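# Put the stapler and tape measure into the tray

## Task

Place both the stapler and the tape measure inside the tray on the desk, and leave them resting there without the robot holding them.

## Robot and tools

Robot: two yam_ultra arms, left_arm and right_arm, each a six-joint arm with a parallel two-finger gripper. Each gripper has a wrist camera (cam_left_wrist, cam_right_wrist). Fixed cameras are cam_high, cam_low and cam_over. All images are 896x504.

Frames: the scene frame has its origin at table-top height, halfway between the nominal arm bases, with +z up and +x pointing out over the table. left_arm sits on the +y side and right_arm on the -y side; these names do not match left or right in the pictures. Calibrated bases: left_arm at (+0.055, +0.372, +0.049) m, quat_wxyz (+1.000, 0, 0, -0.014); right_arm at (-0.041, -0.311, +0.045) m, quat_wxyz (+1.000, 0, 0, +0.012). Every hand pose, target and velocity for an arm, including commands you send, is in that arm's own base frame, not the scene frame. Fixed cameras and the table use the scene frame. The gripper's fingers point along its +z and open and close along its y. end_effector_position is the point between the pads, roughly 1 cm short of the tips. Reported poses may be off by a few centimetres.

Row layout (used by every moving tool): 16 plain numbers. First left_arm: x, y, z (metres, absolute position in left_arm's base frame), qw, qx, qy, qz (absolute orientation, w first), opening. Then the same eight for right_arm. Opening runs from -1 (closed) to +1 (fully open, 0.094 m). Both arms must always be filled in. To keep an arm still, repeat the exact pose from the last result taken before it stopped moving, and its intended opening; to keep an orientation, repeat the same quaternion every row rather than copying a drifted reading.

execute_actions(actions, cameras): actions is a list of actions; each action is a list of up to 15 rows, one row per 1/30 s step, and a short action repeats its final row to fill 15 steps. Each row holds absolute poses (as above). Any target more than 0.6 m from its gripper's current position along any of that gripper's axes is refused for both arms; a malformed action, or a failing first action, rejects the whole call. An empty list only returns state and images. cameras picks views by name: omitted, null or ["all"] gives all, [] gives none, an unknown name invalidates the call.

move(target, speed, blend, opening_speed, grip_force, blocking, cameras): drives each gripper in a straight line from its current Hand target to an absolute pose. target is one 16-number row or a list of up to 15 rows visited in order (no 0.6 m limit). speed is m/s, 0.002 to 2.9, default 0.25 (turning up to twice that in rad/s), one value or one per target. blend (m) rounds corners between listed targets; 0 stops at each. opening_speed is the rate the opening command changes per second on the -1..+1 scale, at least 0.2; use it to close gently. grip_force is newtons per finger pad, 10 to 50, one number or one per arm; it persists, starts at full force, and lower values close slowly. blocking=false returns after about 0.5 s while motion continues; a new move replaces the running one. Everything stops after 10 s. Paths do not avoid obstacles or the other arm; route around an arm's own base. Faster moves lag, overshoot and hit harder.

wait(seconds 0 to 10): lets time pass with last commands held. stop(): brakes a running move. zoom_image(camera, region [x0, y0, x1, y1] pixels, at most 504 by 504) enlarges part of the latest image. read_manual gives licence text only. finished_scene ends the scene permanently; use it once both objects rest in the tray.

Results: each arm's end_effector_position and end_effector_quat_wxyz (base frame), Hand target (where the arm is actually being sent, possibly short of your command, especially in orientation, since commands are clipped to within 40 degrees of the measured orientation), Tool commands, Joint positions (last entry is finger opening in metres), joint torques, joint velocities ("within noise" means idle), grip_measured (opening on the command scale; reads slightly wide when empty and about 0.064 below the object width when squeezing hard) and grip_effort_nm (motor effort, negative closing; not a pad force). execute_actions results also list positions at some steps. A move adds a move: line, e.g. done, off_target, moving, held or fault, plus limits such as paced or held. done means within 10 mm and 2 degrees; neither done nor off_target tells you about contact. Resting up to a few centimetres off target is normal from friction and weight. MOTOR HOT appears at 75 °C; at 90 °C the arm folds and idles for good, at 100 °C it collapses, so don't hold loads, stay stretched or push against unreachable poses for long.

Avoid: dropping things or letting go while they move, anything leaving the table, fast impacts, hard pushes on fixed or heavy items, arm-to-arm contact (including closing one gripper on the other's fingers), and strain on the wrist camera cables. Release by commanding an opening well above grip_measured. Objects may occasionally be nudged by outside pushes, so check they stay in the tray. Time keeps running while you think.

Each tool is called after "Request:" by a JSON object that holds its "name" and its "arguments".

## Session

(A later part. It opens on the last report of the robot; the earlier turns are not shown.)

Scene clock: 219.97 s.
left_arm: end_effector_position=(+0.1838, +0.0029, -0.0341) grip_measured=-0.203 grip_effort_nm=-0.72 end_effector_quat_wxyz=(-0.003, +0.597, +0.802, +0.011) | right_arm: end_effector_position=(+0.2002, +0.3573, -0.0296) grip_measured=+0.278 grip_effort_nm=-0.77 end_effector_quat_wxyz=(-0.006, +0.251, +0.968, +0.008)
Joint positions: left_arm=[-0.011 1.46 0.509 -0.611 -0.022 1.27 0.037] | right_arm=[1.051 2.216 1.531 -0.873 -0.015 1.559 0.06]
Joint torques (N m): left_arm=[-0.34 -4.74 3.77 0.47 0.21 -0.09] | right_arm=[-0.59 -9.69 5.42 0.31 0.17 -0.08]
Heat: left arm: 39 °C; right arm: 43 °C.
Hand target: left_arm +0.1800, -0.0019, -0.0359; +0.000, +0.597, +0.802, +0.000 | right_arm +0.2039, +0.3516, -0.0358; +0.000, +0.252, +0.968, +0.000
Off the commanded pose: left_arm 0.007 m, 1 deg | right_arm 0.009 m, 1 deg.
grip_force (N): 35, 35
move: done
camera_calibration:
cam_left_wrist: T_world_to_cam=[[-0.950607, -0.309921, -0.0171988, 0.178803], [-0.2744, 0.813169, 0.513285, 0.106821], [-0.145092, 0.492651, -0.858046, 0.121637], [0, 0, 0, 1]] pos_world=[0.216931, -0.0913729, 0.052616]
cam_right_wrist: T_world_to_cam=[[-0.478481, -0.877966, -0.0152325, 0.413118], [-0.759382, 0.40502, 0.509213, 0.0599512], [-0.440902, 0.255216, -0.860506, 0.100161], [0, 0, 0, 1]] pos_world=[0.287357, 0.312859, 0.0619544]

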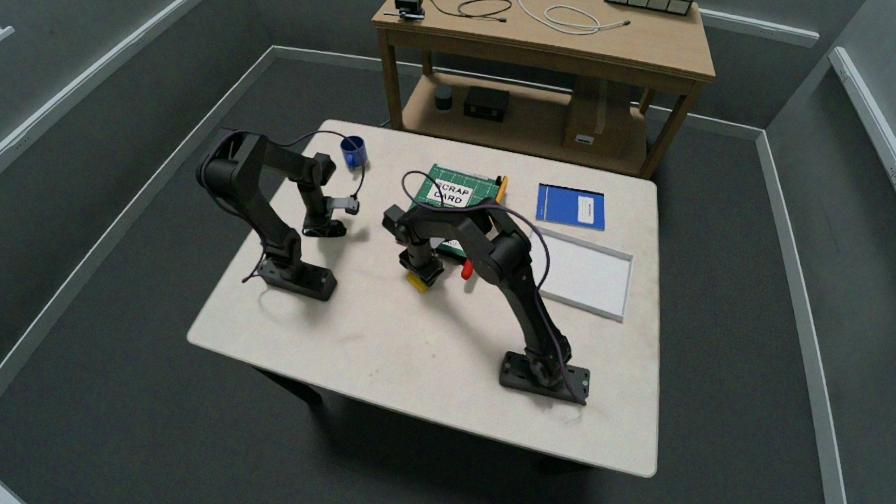

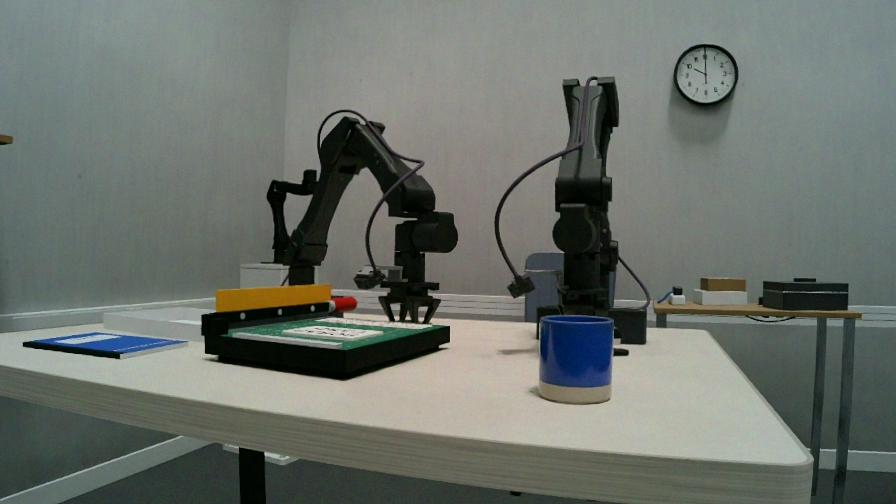

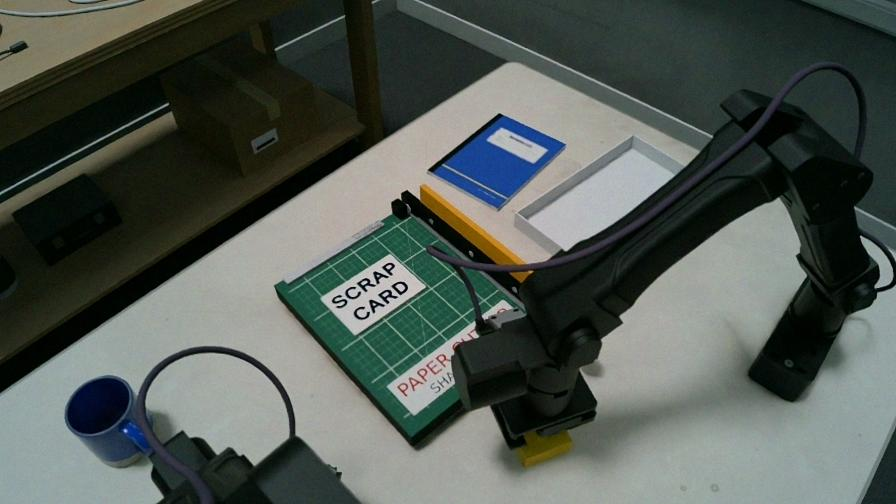

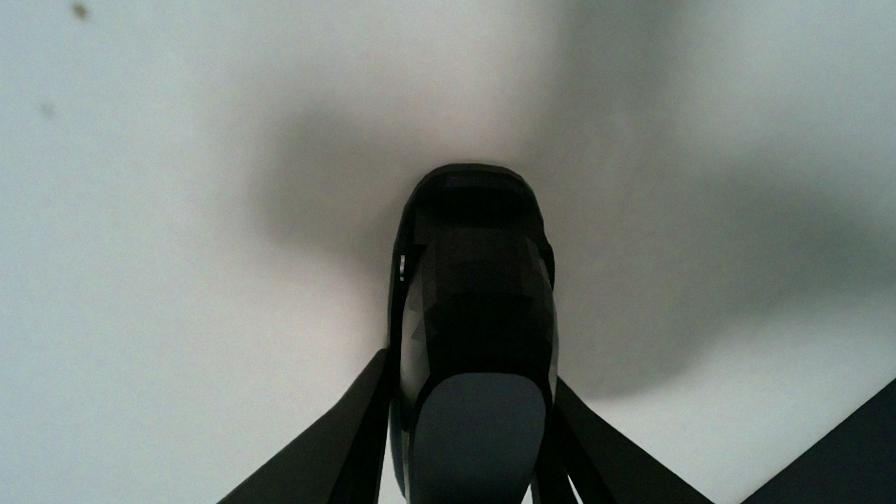

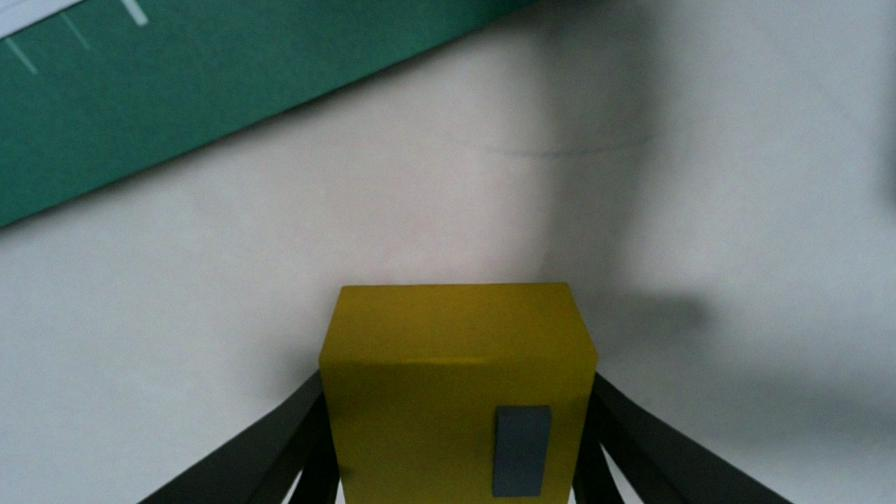

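Request:
{"name": "move", "arguments": {"target": [[0.183, 0.0, 0.03, 0, 0.5970, 0.8023, 0, -0.5, 0.204, 0.353, 0.05, 0, 0.2520, 0.9677, 0, 0.1], [0.185, -0.01, 0.07, 0, 0.5970, 0.8023, 0, -0.5, 0.235, 0.27, 0.13, 0, 0.1600, 0.9871, 0, 0.1], [0.15, -0.20, 0.07, 0, 0.2924, 0.9563, 0, -0.5, 0.336, 0.022, 0.12, 0, 0.0593, 0.9982, 0, 0.1]], "speed": [0.12, 0.2, 0.25], "blend": [0.02, 0.03, 0]}}

Scene clock: 232.77 s.
left_arm: end_effector_position=(+0.1452, -0.1936, +0.0674) grip_measured=-0.205 grip_effort_nm=-0.75 end_effector_quat_wxyz=(-0.008, +0.294, +0.956, +0.001) | right_arm: end_effector_position=(+0.3259, +0.0211, +0.1137) grip_measured=+0.278 grip_effort_nm=-0.77 end_effector_quat_wxyz=(-0.015, +0.064, +0.998, -0.003)
Joint positions: left_arm=[-0.926 1.502 1.005 -1.088 0.008 -0.328 0.037] | right_arm=[0.063 1.81 1.527 -1.318 0.002 0.191 0.06]
Joint torques (N m): left_arm=[-0.29 -5.38 7.5 0.44 -0.04 -0.12] | right_arm=[-0.02 -7.27 10.06 0.18 -0.01 -0.11]
Heat: left arm: 39 °C; right arm: 42 °C.
Hand target: left_arm +0.1499, -0.1999, +0.0700; +0.000, +0.292, +0.956, +0.000 | right_arm +0.3357, +0.0220, +0.1201; +0.000, +0.059, +0.998, +0.000
Off the commanded pose: left_arm 0.008 m, 1 deg | right_arm 0.012 m, 2 deg.
grip_force (N): 35, 35
move: off_target (right_arm)
camera_calibration:
cam_left_wrist: T_world_to_cam=[[-0.541264, -0.840853, -0.0000901622, -0.0804525], [-0.722543, 0.465052, 0.511525, 0.201712], [-0.430075, 0.276935, -0.859269, 0.299689], [0, 0, 0, 1]] pos_world=[0.231089, -0.24445, 0.154326]
cam_right_wrist: T_world_to_cam=[[-0.118206, -0.992974, 0.00551893, 0.063024], [-0.846334, 0.103654, 0.522471, 0.251741], [-0.519372, 0.0570883, -0.852639, 0.3935], [0, 0, 0, 1]] pos_world=[0.424879, 0.0140232, 0.203638]

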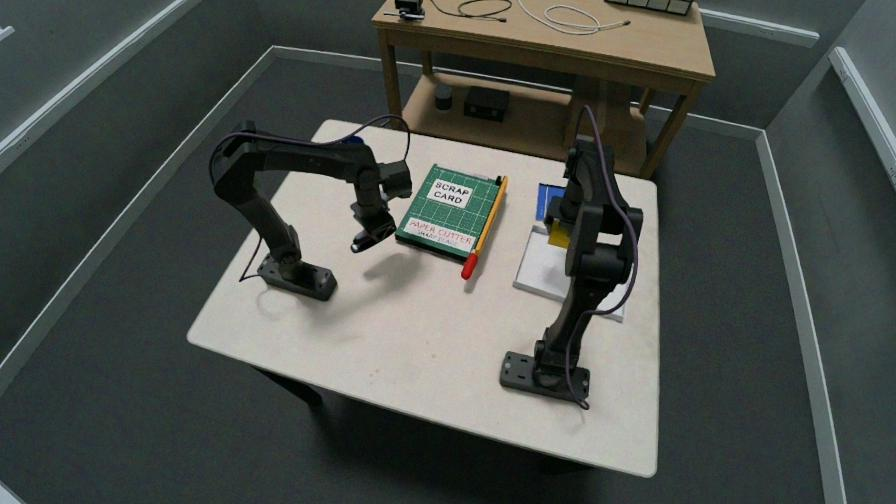

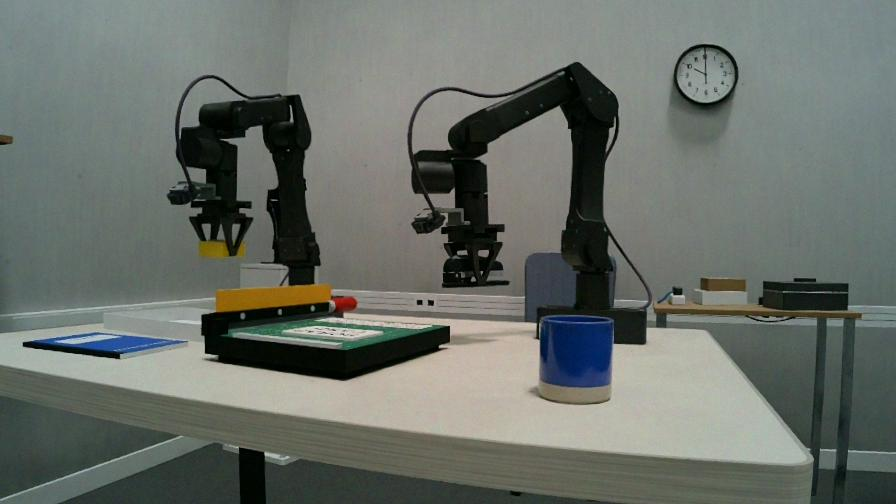

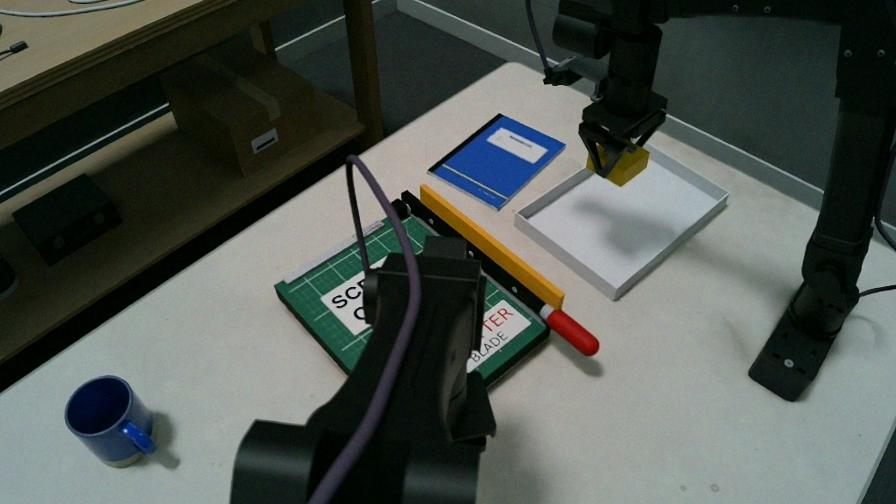

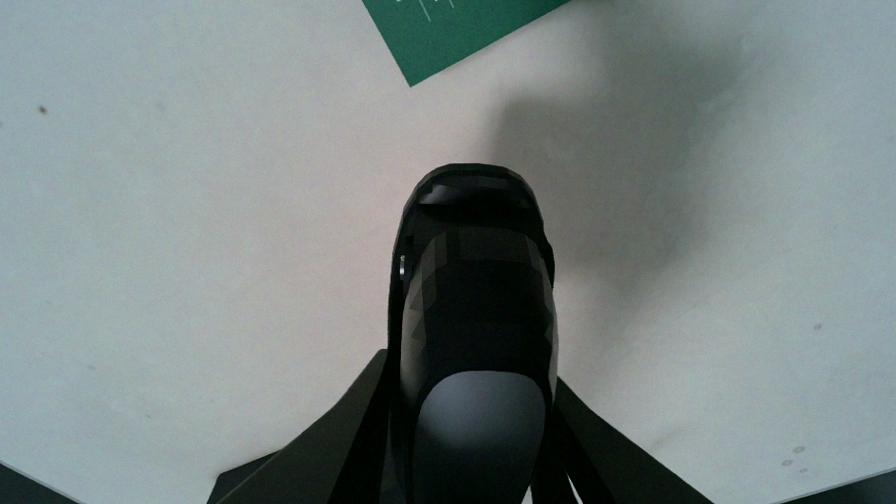

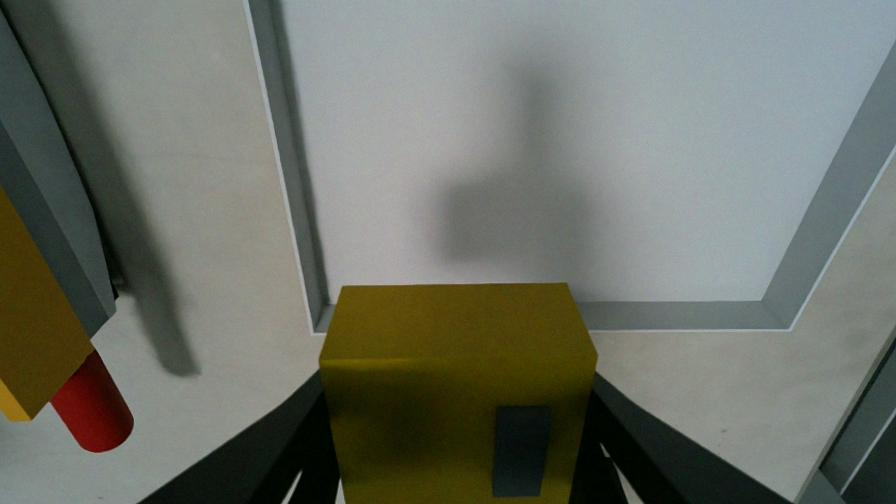

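Request:
{"name": "move", "arguments": {"target": [[0.15,-0.20,0.07,0,0.2924,0.9563,0,-0.5,0.336,0.022,0.02,0,0.0593,0.9982,0,0.1],[0.15,-0.20,0.07,0,0.2924,0.9563,0,-0.5,0.336,0.022,-0.02,0,0.0593,0.9982,0,0.1]], "speed": [0.15,0.06], "blend": [0.005,0], "cameras": ["cam_over","cam_right_wrist"]}}

Scene clock: 243.10 s.
left_arm: end_effector_position=(+0.1452, -0.1936, +0.0674) grip_measured=-0.205 grip_effort_nm=-0.75 end_effector_quat_wxyz=(-0.008, +0.294, +0.956, +0.001) | right_arm: end_effector_position=(+0.3356, +0.0218, -0.0169) grip_measured=+0.278 grip_effort_nm=-0.77 end_effector_quat_wxyz=(-0.001, +0.064, +0.998, -0.001)
Joint positions: left_arm=[-0.926 1.502 1.005 -1.088 0.008 -0.329 0.037] | right_arm=[0.063 1.961 1.184 -0.796 0.002 0.19 0.06]
Joint torques (N m): left_arm=[-0.35 -5.46 7.57 0.42 -0.04 -0.13] | right_arm=[0.01 -7.98 5.34 0.33 -0.01 -0.1]
Heat: left arm: 39 °C; right arm: 43 °C.
Hand target: left_arm +0.1499, -0.1999, +0.0700; +0.000, +0.292, +0.956, +0.000 | right_arm +0.3360, +0.0220, -0.0200; +0.000, +0.059, +0.998, +0.000
Off the commanded pose: left_arm 0.008 m, 1 deg | right_arm 0.003 m, 1 deg.
grip_force (N): 35, 35
move: done
camera_calibration:
cam_right_wrist: T_world_to_cam=[[-0.117981, -0.993016, 0.000349342, 0.0652537], [-0.8609, 0.102459, 0.498351, 0.332579], [-0.494906, 0.0584951, -0.866975, 0.278682], [0, 0, 0, 1]] pos_world=[0.431938, 0.0144206, 0.0758468]
Images, in order (width x height): cam_over 896x504, cam_right_wrist 896x504.

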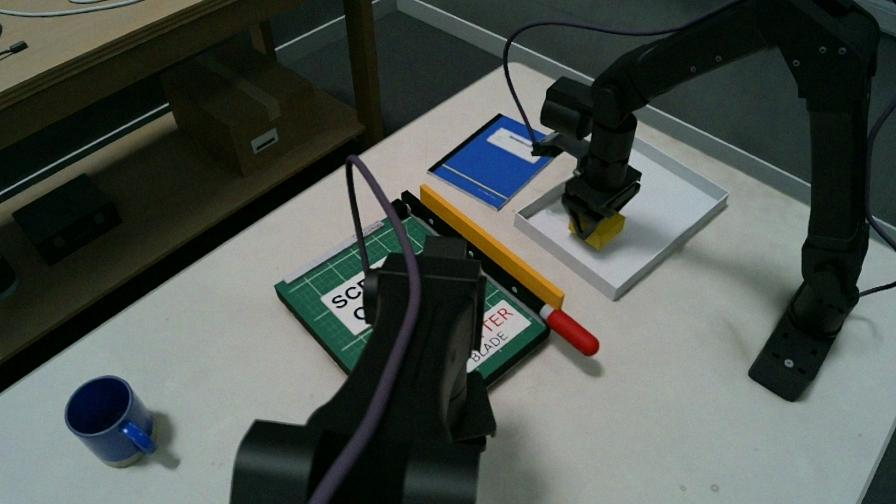

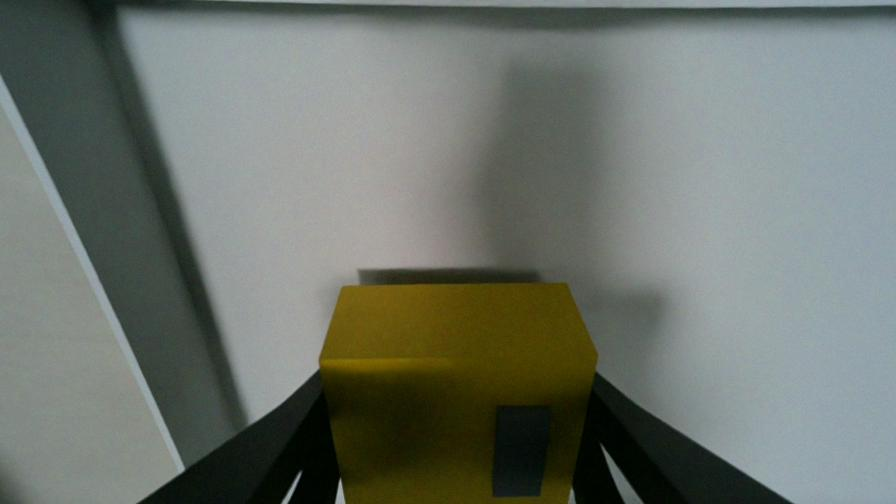

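Request:
{"name": "move", "arguments": {"target": [[0.11,-0.33,0.04,0,0,1,0,-0.5,0.336,0.022,-0.031,0,0.0593,0.9982,0,0.1]], "speed": 0.12, "cameras": ["cam_over","cam_left_wrist"]}}

Scene clock: 248.80 s.
left_arm: end_effector_position=(+0.1081, -0.3249, +0.0419) grip_measured=-0.205 grip_effort_nm=-0.75 end_effector_quat_wxyz=(-0.003, +0.004, +1.000, -0.002) | right_arm: end_effector_position=(+0.3377, +0.0219, -0.0260) grip_measured=+0.278 grip_effort_nm=-0.77 end_effector_quat_wxyz=(+0.002, +0.064, +0.998, -0.001)
Joint positions: left_arm=[-1.248 1.887 1.336 -1.018 0.008 -1.241 0.037] | right_arm=[0.063 1.981 1.17 -0.756 0.002 0.19 0.06]
Joint torques (N m): left_arm=[-0.24 -9.03 7.34 0.39 -0.04 -0.14] | right_arm=[-0.02 -7.79 4.88 0.37 -0.01 -0.1]
Heat: left arm: 39 °C; right arm: 42 °C.
Hand target: left_arm +0.1099, -0.3298, +0.0399; +0.000, +0.000, +1.000, +0.000 | right_arm +0.3360, +0.0221, -0.0309; +0.000, +0.059, +0.998, +0.000
Off the commanded pose: left_arm 0.006 m, 1 deg | right_arm 0.005 m, 1 deg.
grip_force (N): 35, 35
move: done
camera_calibration:
cam_left_wrist: T_world_to_cam=[[0.0182251, -0.999833, 0.00163583, -0.323081], [-0.863841, -0.0149224, 0.503544, 0.108682], [-0.503435, -0.0105902, -0.863968, 0.212899], [0, 0, 0, 1]] pos_world=[0.206953, -0.319151, 0.129741]
Images, in order (width x height): cam_over 896x504, cam_left_wrist 896x504.

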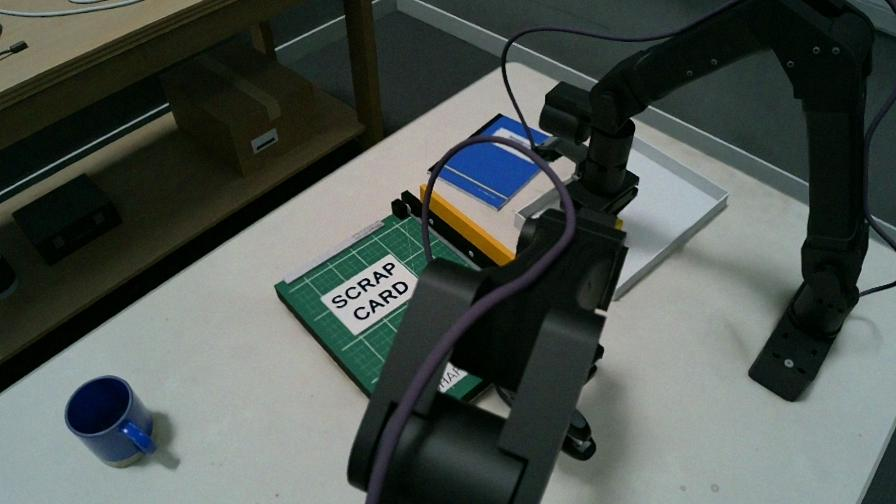

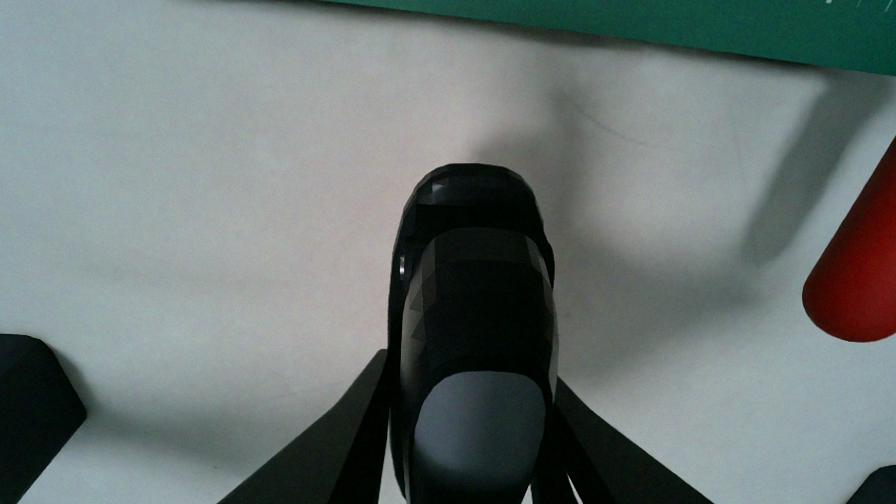

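Request:
{"name": "move", "arguments": {"target": [[0.111,-0.334,-0.034,0,0,1,0,-0.5,0.335,0.022,-0.034,0,0.0593,0.9982,0,0.1]], "speed": 0.07, "cameras": ["cam_left_wrist","cam_right_wrist"]}}

Scene clock: 254.37 s.
left_arm: end_effector_position=(+0.1123, -0.3372, -0.0255) grip_measured=-0.205 grip_effort_nm=-0.75 end_effector_quat_wxyz=(+0.000, +0.003, +1.000, -0.011) | right_arm: end_effector_position=(+0.3360, +0.0218, -0.0287) grip_measured=+0.278 grip_effort_nm=-0.77 end_effector_quat_wxyz=(+0.002, +0.064, +0.998, -0.001)
Joint positions: left_arm=[-1.248 2.022 1.234 -0.763 0.008 -1.243 0.037] | right_arm=[0.063 1.982 1.159 -0.745 0.002 0.19 0.06]
Joint torques (N m): left_arm=[-0.36 -10.03 4.67 0.53 -0.04 -0.14] | right_arm=[-0.01 -7.64 4.94 0.39 -0.02 -0.1]
Heat: left arm: 39 °C; right arm: 42 °C.
Hand target: left_arm +0.1110, -0.3339, -0.0338; +0.000, +0.000, +1.000, +0.000 | right_arm +0.3349, +0.0220, -0.0339; +0.000, +0.059, +0.998, +0.000
Off the commanded pose: left_arm 0.009 m, 1 deg | right_arm 0.005 m, 1 deg.
grip_force (N): 35, 35
move: done
camera_calibration:
cam_left_wrist: T_world_to_cam=[[0.0200554, -0.999609, 0.0195007, -0.335081], [-0.866807, -0.00766437, 0.498586, 0.148697], [-0.498241, -0.0269026, -0.866621, 0.150423], [0, 0, 0, 1]] pos_world=[0.210558, -0.329763, 0.0627561]
cam_right_wrist: T_world_to_cam=[[-0.117955, -0.993019, -0.000690444, 0.0653124], [-0.863777, 0.10226, 0.493389, 0.339768], [-0.489874, 0.0587943, -0.869808, 0.266888], [0, 0, 0, 1]] pos_world=[0.431929, 0.0144201, 0.0645483]
Images, in order (width x height): cam_left_wrist 896x504, cam_right_wrist 896x504.

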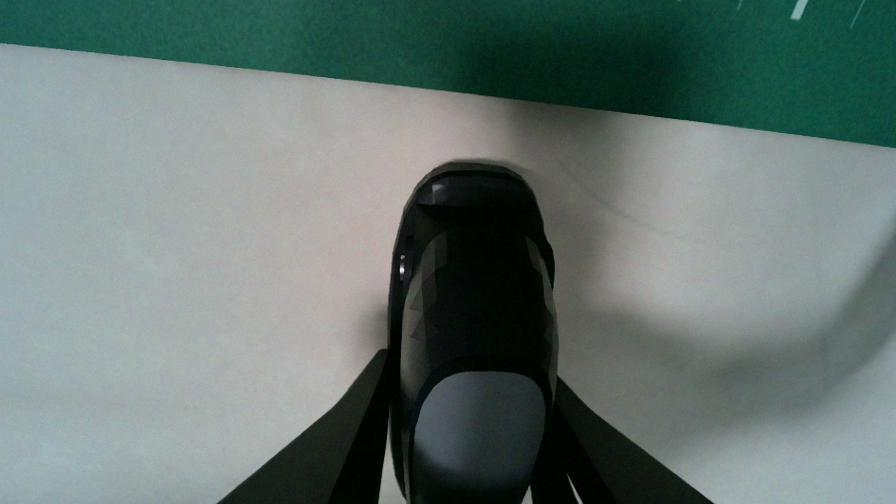

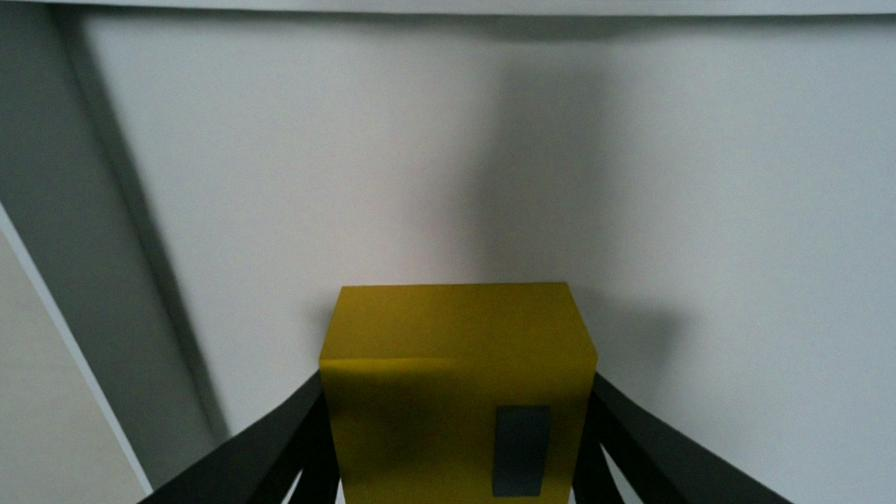

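Request:
{"name": "move", "arguments": {"target": [[0.109,-0.331,-0.044,0,0,1,0,-0.5,0.335,0.022,-0.037,0,0.0593,0.9982,0,0.1]], "speed": 0.05, "cameras": ["cam_left_wrist","cam_right_wrist"]}}

Scene clock: 256.60 s.
left_arm: end_effector_position=(+0.1106, -0.3351, -0.0306) grip_measured=-0.205 grip_effort_nm=-0.75 end_effector_quat_wxyz=(+0.000, +0.003, +1.000, -0.012) | right_arm: end_effector_position=(+0.3366, +0.0218, -0.0290) grip_measured=+0.278 grip_effort_nm=-0.77 end_effector_quat_wxyz=(+0.003, +0.064, +0.998, -0.001)
Joint positions: left_arm=[-1.251 2.022 1.21 -0.736 0.008 -1.245 0.037] | right_arm=[0.063 1.983 1.159 -0.742 0.002 0.19 0.06]
Joint torques (N m): left_arm=[-0.35 -9.16 3.9 0.69 -0.05 -0.13] | right_arm=[0.01 -7.2 4.52 0.48 -0.01 -0.09]
Heat: left arm: 39 °C; right arm: 42 °C.
Hand target: left_arm +0.1089, -0.3307, -0.0435; +0.000, +0.000, +1.000, +0.000 | right_arm +0.3348, +0.0220, -0.0368; +0.000, +0.059, +0.998, +0.000
Off the commanded pose: left_arm 0.014 m, 1 deg | right_arm 0.008 m, 1 deg.
grip_force (N): 35, 35
move: off_target (left_arm)
camera_calibration:
cam_left_wrist: T_world_to_cam=[[0.0193014, -0.999563, 0.0223951, -0.332746], [-0.867253, -0.00559249, 0.497837, 0.150461], [-0.497494, -0.0290312, -0.866982, 0.144422], [0, 0, 0, 1]] pos_world=[0.208759, -0.327567, 0.0577586]
cam_right_wrist: T_world_to_cam=[[-0.117554, -0.993066, -0.00102334, 0.0652953], [-0.864733, 0.101856, 0.491796, 0.340586], [-0.488281, 0.0586975, -0.87071, 0.266312], [0, 0, 0, 1]] pos_world=[0.432226, 0.01452, 0.0644488]
Images, in order (width x height): cam_left_wrist 896x504, cam_right_wrist 896x504.

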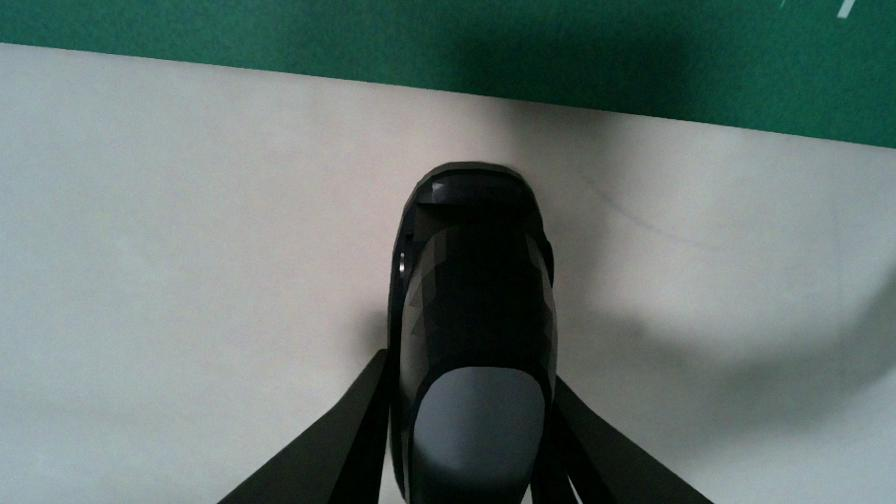

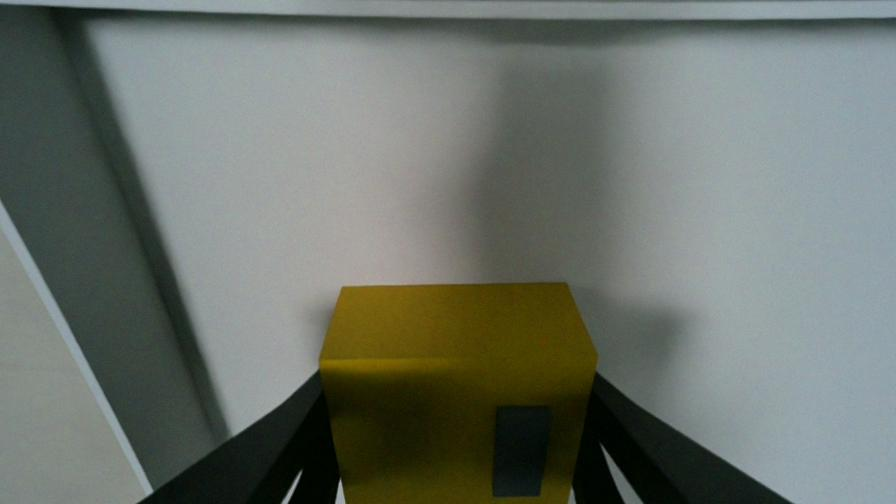

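Request:
{"name": "move", "arguments": {"target": [[0.108,-0.329,-0.050,0,0,1,0,-0.5,0.334,0.022,-0.036,0,0.0593,0.9982,0,1.0]], "speed": 0.03, "opening_speed": 0.8, "cameras": ["cam_left_wrist","cam_right_wrist"]}}

Scene clock: 261.57 s.
left_arm: end_effector_position=(+0.1101, -0.3348, -0.0316) grip_measured=-0.205 grip_effort_nm=-0.75 end_effector_quat_wxyz=(-0.001, +0.003, +1.000, -0.013) | right_arm: end_effector_position=(+0.3358, +0.0218, -0.0302) grip_measured=+0.998 grip_effort_nm=0.09 end_effector_quat_wxyz=(+0.003, +0.064, +0.998, -0.001)
Joint positions: left_arm=[-1.251 2.022 1.205 -0.73 0.01 -1.245 0.037] | right_arm=[0.063 1.983 1.153 -0.736 0.002 0.19 0.094]
Joint torques (N m): left_arm=[-0.43 -8.69 2.77 0.88 -0.05 -0.14] | right_arm=[0.02 -7.6 4.77 0.39 -0.01 -0.09]
Heat: left arm: 39 °C; right arm: 42 °C.
Hand target: left_arm +0.1078, -0.3282, -0.0491; +0.000, +0.000, +1.000, +0.000 | right_arm +0.3339, +0.0220, -0.0359; +0.000, +0.059, +0.998, +0.000
Off the commanded pose: left_arm 0.019 m, 2 deg | right_arm 0.006 m, 1 deg.
grip_force (N): 35, 35
move: off_target (left_arm)
camera_calibration:
cam_left_wrist: T_world_to_cam=[[0.019301, -0.999533, 0.0236697, -0.332277], [-0.86648, -0.00491056, 0.499188, 0.150786], [-0.498839, -0.0301442, -0.86617, 0.143115], [0, 0, 0, 1]] pos_world=[0.208458, -0.327068, 0.0565566]
cam_right_wrist: T_world_to_cam=[[-0.117552, -0.993066, -0.0010654, 0.065114], [-0.86491, 0.101854, 0.491484, 0.340676], [-0.487968, 0.0586962, -0.870886, 0.264807], [0, 0, 0, 1]] pos_world=[0.431526, 0.01442, 0.0632489]
Images, in order (width x height): cam_left_wrist 896x504, cam_right_wrist 896x504.

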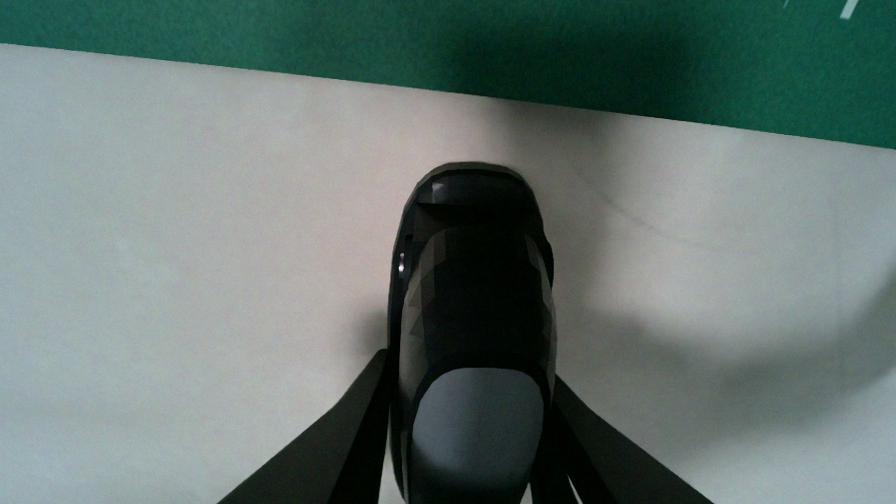

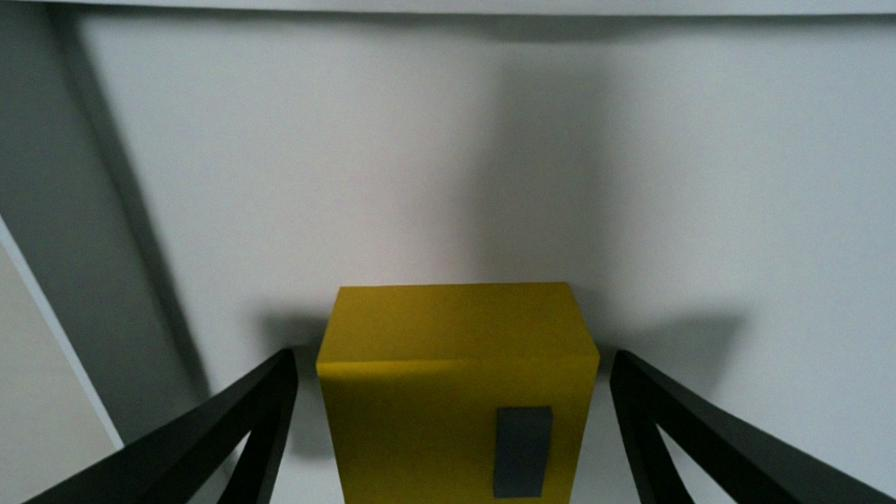

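Request:
{"name": "move", "arguments": {"target": [[0.108,-0.330,-0.044,0,0,1,0,1.0,0.334,0.022,-0.034,0,0.0593,0.9982,0,1.0],[0.108,-0.330,-0.044,0,0,1,0,1.0,0.334,0.022,0.10,0,0.0593,0.9982,0,1.0]], "speed": [0.03,0.15], "opening_speed": 0.8, "cameras": ["cam_left_wrist","cam_right_wrist"]}}

Scene clock: 266.97 s.
left_arm: end_effector_position=(+0.1104, -0.3356, -0.0327) grip_measured=+0.998 grip_effort_nm=0.09 end_effector_quat_wxyz=(+0.000, +0.002, +1.000, -0.016) | right_arm: end_effector_position=(+0.3275, +0.0212, +0.0868) grip_measured=+0.998 grip_effort_nm=0.08 end_effector_quat_wxyz=(-0.021, +0.064, +0.998, -0.004)
Joint positions: left_arm=[-1.251 2.022 1.201 -0.72 0.01 -1.248 0.094] | right_arm=[0.063 1.836 1.452 -1.228 0.002 0.19 0.094]
Joint torques (N m): left_arm=[-0.53 -9.47 4.18 0.57 -0.08 -0.12] | right_arm=[0.02 -9.87 9.11 0.05 -0.01 -0.09]
Heat: left arm: 39 °C; right arm: 42 °C.
Hand target: left_arm +0.1080, -0.3297, -0.0436; +0.000, +0.000, +1.000, +0.000 | right_arm +0.3337, +0.0220, +0.0999; +0.000, +0.059, +0.998, +0.000
Off the commanded pose: left_arm 0.013 m, 2 deg | right_arm 0.015 m, 2 deg.
grip_force (N): 35, 35
move: off_target (left_arm, right_arm)
camera_calibration:
cam_left_wrist: T_world_to_cam=[[0.0222773, -0.999338, 0.0287751, -0.333096], [-0.867261, -0.00499849, 0.497829, 0.151581], [-0.497355, -0.0360458, -0.866798, 0.140099], [0, 0, 0, 1]] pos_world=[0.20856, -0.327067, 0.055561]
cam_right_wrist: T_world_to_cam=[[-0.117407, -0.993057, 0.00733422, 0.0630156], [-0.840973, 0.103349, 0.531116, 0.26462], [-0.528186, 0.0561889, -0.847268, 0.373838], [0, 0, 0, 1]] pos_world=[0.427393, 0.0142242, 0.175735]
Images, in order (width x height): cam_left_wrist 896x504, cam_right_wrist 896x504.

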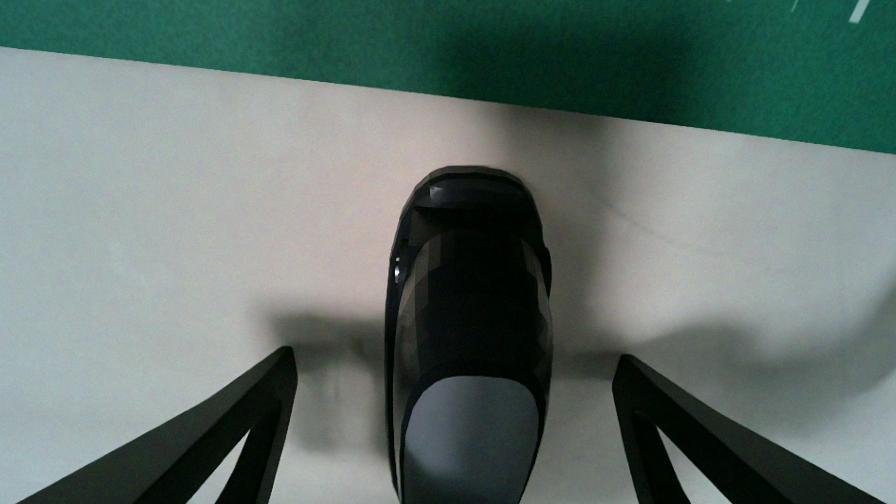

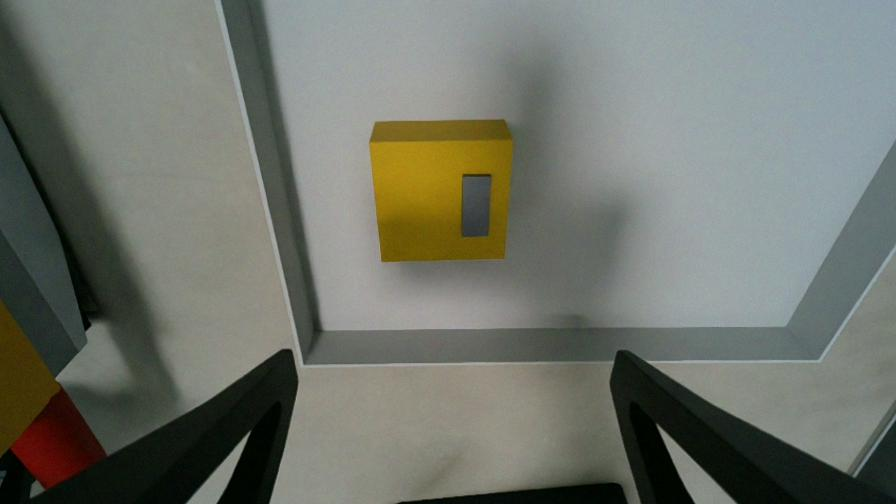

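Request:
{"name": "move", "arguments": {"target": [[0.110,-0.330,0.06,0,0,1,0,1.0,0.32,0.06,0.13,0,0.0593,0.9982,0,1.0],[0.206,0.0,0.09,0,0.5970,0.8023,0,1.0,0.26,0.19,0.13,0,0.043,0.9991,0,1.0]], "speed": [0.15,0.25], "blend": [0.02,0], "cameras": ["cam_over","cam_right_wrist","cam_high"]}}

Scene clock: 276.73 s.
left_arm: end_effector_position=(+0.2044, +0.0018, +0.0868) grip_measured=+0.998 grip_effort_nm=0.09 end_effector_quat_wxyz=(-0.003, +0.594, +0.804, +0.007) | right_arm: end_effector_position=(+0.2583, +0.1860, +0.1224) grip_measured=+0.998 grip_effort_nm=0.08 end_effector_quat_wxyz=(-0.008, +0.041, +0.999, -0.007)
Joint positions: left_arm=[-0.009 1.319 0.931 -1.18 -0.015 1.263 0.094] | right_arm=[0.622 1.768 1.51 -1.334 0.001 0.703 0.094]
Joint torques (N m): left_arm=[0.42 -3.9 7.27 0.3 0.15 0.03] | right_arm=[0.47 -8.01 8.81 0.09 0 0.1]
Heat: left arm: 38 °C; right arm: 42 °C.
Hand target: left_arm +0.2061, +0.0001, +0.0900; +0.000, +0.597, +0.802, +0.000 | right_arm +0.2600, +0.1899, +0.1299; +0.000, +0.043, +0.999, +0.000
Off the commanded pose: left_arm 0.004 m, 1 deg | right_arm 0.009 m, 1 deg.
grip_force (N): 35, 35
move: done
camera_calibration:
cam_right_wrist: T_world_to_cam=[[-0.0714875, -0.99736, 0.0127817, 0.206495], [-0.857432, 0.067995, 0.510085, 0.183891], [-0.509607, 0.0255052, -0.860029, 0.360657], [0, 0, 0, 1]] pos_world=[0.356229, 0.184247, 0.213736]
Images, in order (width x height): cam_high 896x504, cam_over 896x504, cam_right_wrist 896x504.

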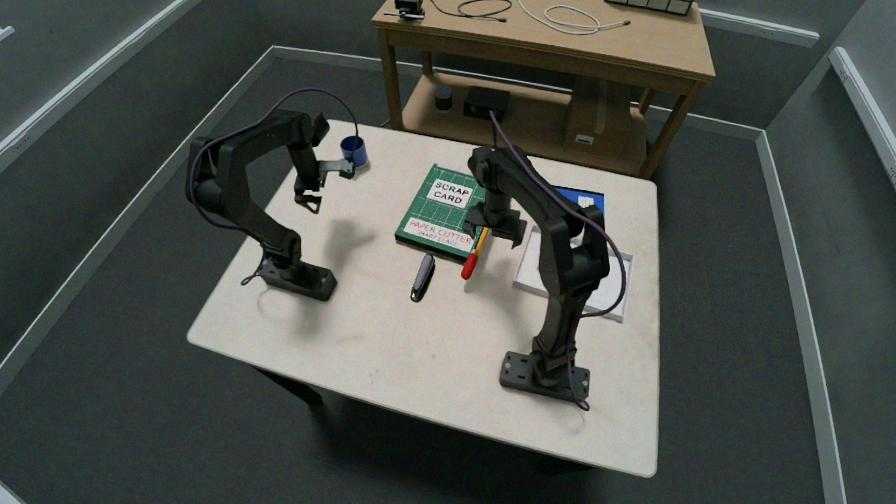

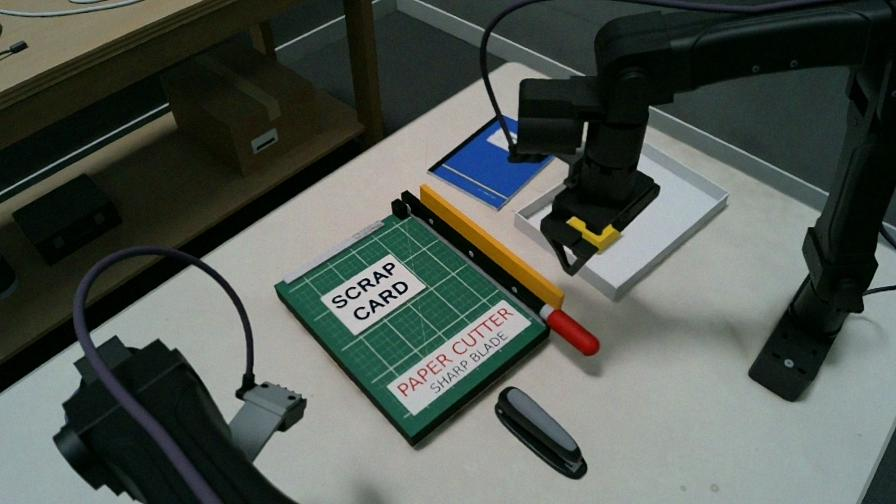

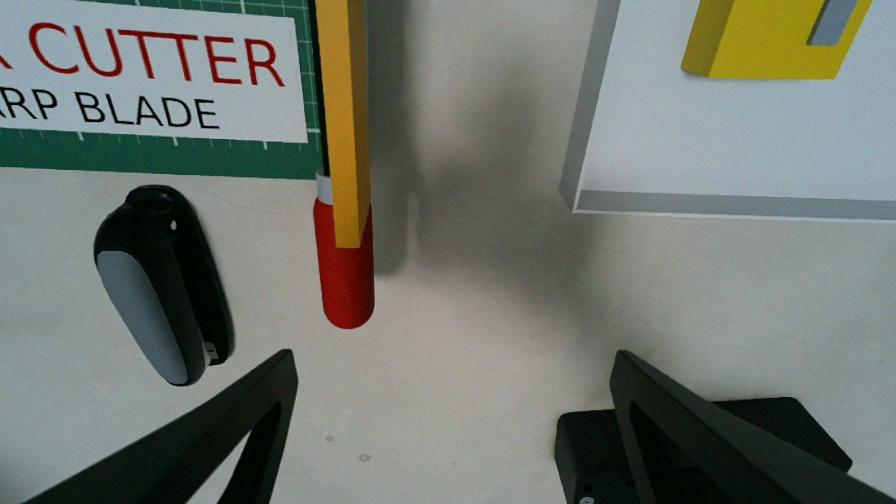

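Request:
{"name": "move", "arguments": {"target": [[0.206,0.0,0.09,0,0.5970,0.8023,0,1.0,0.205,0.29,0.135,0,0.043,0.9991,0,1.0],[0.206,0.0,0.09,0,0.5970,0.8023,0,1.0,0.19,0.372,0.11,0,0.043,0.9991,0,1.0]], "speed": 0.2, "blend": [0.04,0], "cameras": ["cam_over","cam_right_wrist"]}}

Scene clock: 282.83 s.
left_arm: end_effector_position=(+0.2044, +0.0018, +0.0868) grip_measured=+0.998 grip_effort_nm=0.09 end_effector_quat_wxyz=(-0.003, +0.594, +0.804, +0.007) | right_arm: end_effector_position=(+0.1872, +0.3685, +0.1062) grip_measured=+0.998 grip_effort_nm=0.08 end_effector_quat_wxyz=(-0.004, +0.037, +0.999, -0.004)
Joint positions: left_arm=[-0.009 1.319 0.931 -1.18 -0.015 1.263 0.094] | right_arm=[1.097 2.149 1.976 -1.408 -0.004 1.17 0.094]
Joint torques (N m): left_arm=[0.36 -3.78 7.27 0.29 0.16 0.05] | right_arm=[-0.02 -9.7 9.63 0.07 0.05 0.12]
Heat: left arm: 39 °C; right arm: 42 °C.
Hand target: left_arm +0.2061, +0.0001, +0.0900; +0.000, +0.597, +0.802, +0.000 | right_arm +0.1900, +0.3718, +0.1099; +0.000, +0.043, +0.999, +0.000
Off the commanded pose: left_arm 0.004 m, 1 deg | right_arm 0.006 m, 1 deg.
grip_force (N): 35, 35
move: done
camera_calibration:
cam_right_wrist: T_world_to_cam=[[-0.0639782, -0.997936, 0.00557573, 0.383173], [-0.86244, 0.0581009, 0.502814, 0.124245], [-0.5021, 0.0273604, -0.864377, 0.304209], [0, 0, 0, 1]] pos_world=[0.284412, 0.36684, 0.198343]
Images, in order (width x height): cam_over 896x504, cam_right_wrist 896x504.

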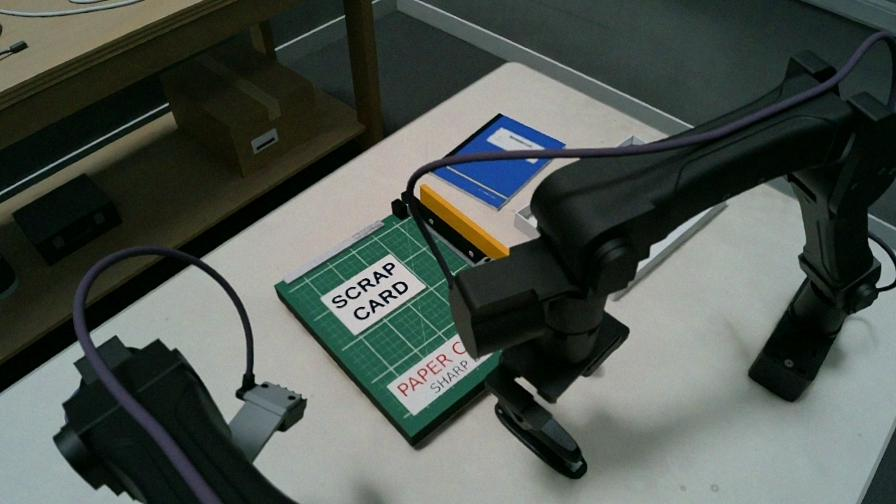

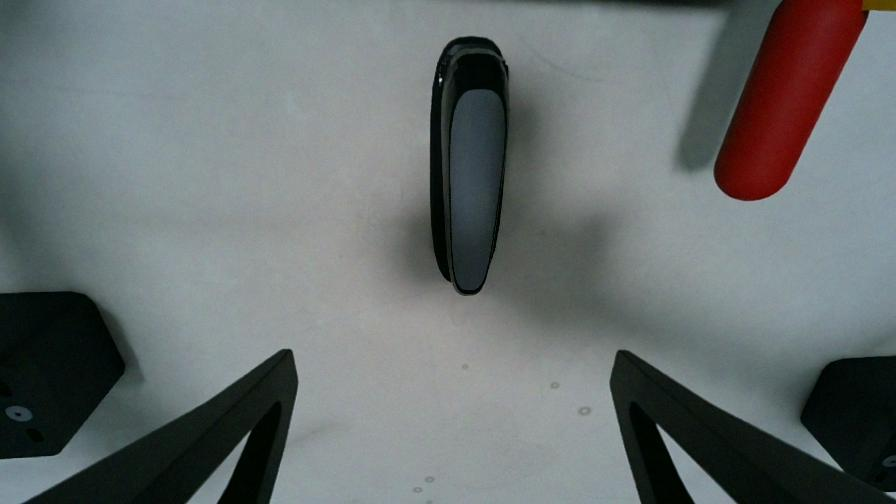

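Request:
{"name": "move", "arguments": {"target": [0.206,0.0,0.09,0,0.5970,0.8023,0,1.0,0.195,0.366,0.015,0,0.0393,0.9992,0,1.0], "speed": 0.15, "cameras": ["cam_over","cam_right_wrist"]}}

Scene clock: 290.27 s.
left_arm: end_effector_position=(+0.2044, +0.0018, +0.0868) grip_measured=+0.998 grip_effort_nm=0.09 end_effector_quat_wxyz=(-0.003, +0.594, +0.804, +0.007) | right_arm: end_effector_position=(+0.1916, +0.3681, +0.0192) grip_measured=+0.998 grip_effort_nm=0.08 end_effector_quat_wxyz=(-0.001, +0.039, +0.999, +0.002)
Joint positions: left_arm=[-0.009 1.319 0.931 -1.18 -0.015 1.263 0.094] | right_arm=[1.087 2.179 1.676 -1.065 -0.004 1.165 0.094]
Joint torques (N m): left_arm=[0.39 -3.9 7.21 0.29 0.14 0.05] | right_arm=[-0.55 -10.04 5.96 0.31 0.05 -0.09]
Heat: left arm: 39 °C; right arm: 43 °C.
Hand target: left_arm +0.2061, +0.0001, +0.0900; +0.000, +0.597, +0.802, +0.000 | right_arm +0.1948, +0.3659, +0.0149; +0.000, +0.039, +0.999, +0.000
Off the commanded pose: left_arm 0.004 m, 1 deg | right_arm 0.006 m, 0 deg.
grip_force (N): 35, 35
move: done
camera_calibration:
cam_right_wrist: T_world_to_cam=[[-0.0692985, -0.997576, -0.00627931, 0.384613], [-0.865145, 0.0569625, 0.498276, 0.172777], [-0.496711, 0.0399623, -0.866996, 0.225637], [0, 0, 0, 1]] pos_world=[0.288206, 0.364822, 0.111951]
Images, in order (width x height): cam_over 896x504, cam_right_wrist 896x504.

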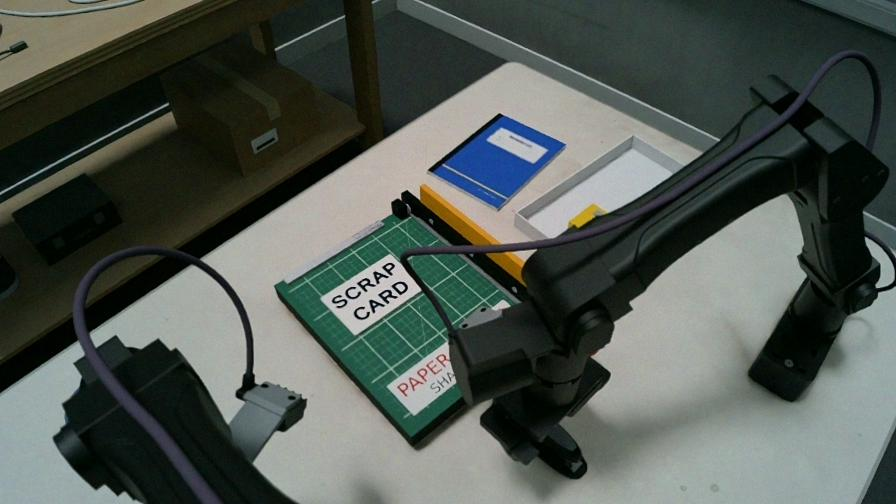

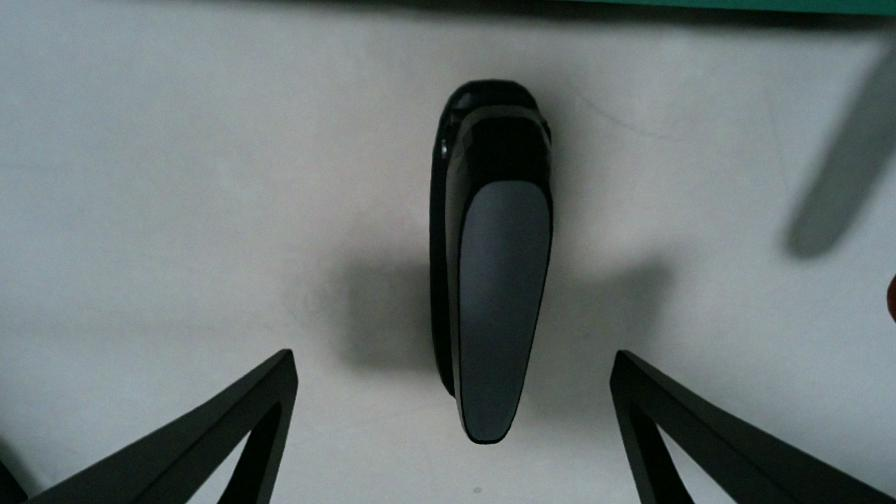

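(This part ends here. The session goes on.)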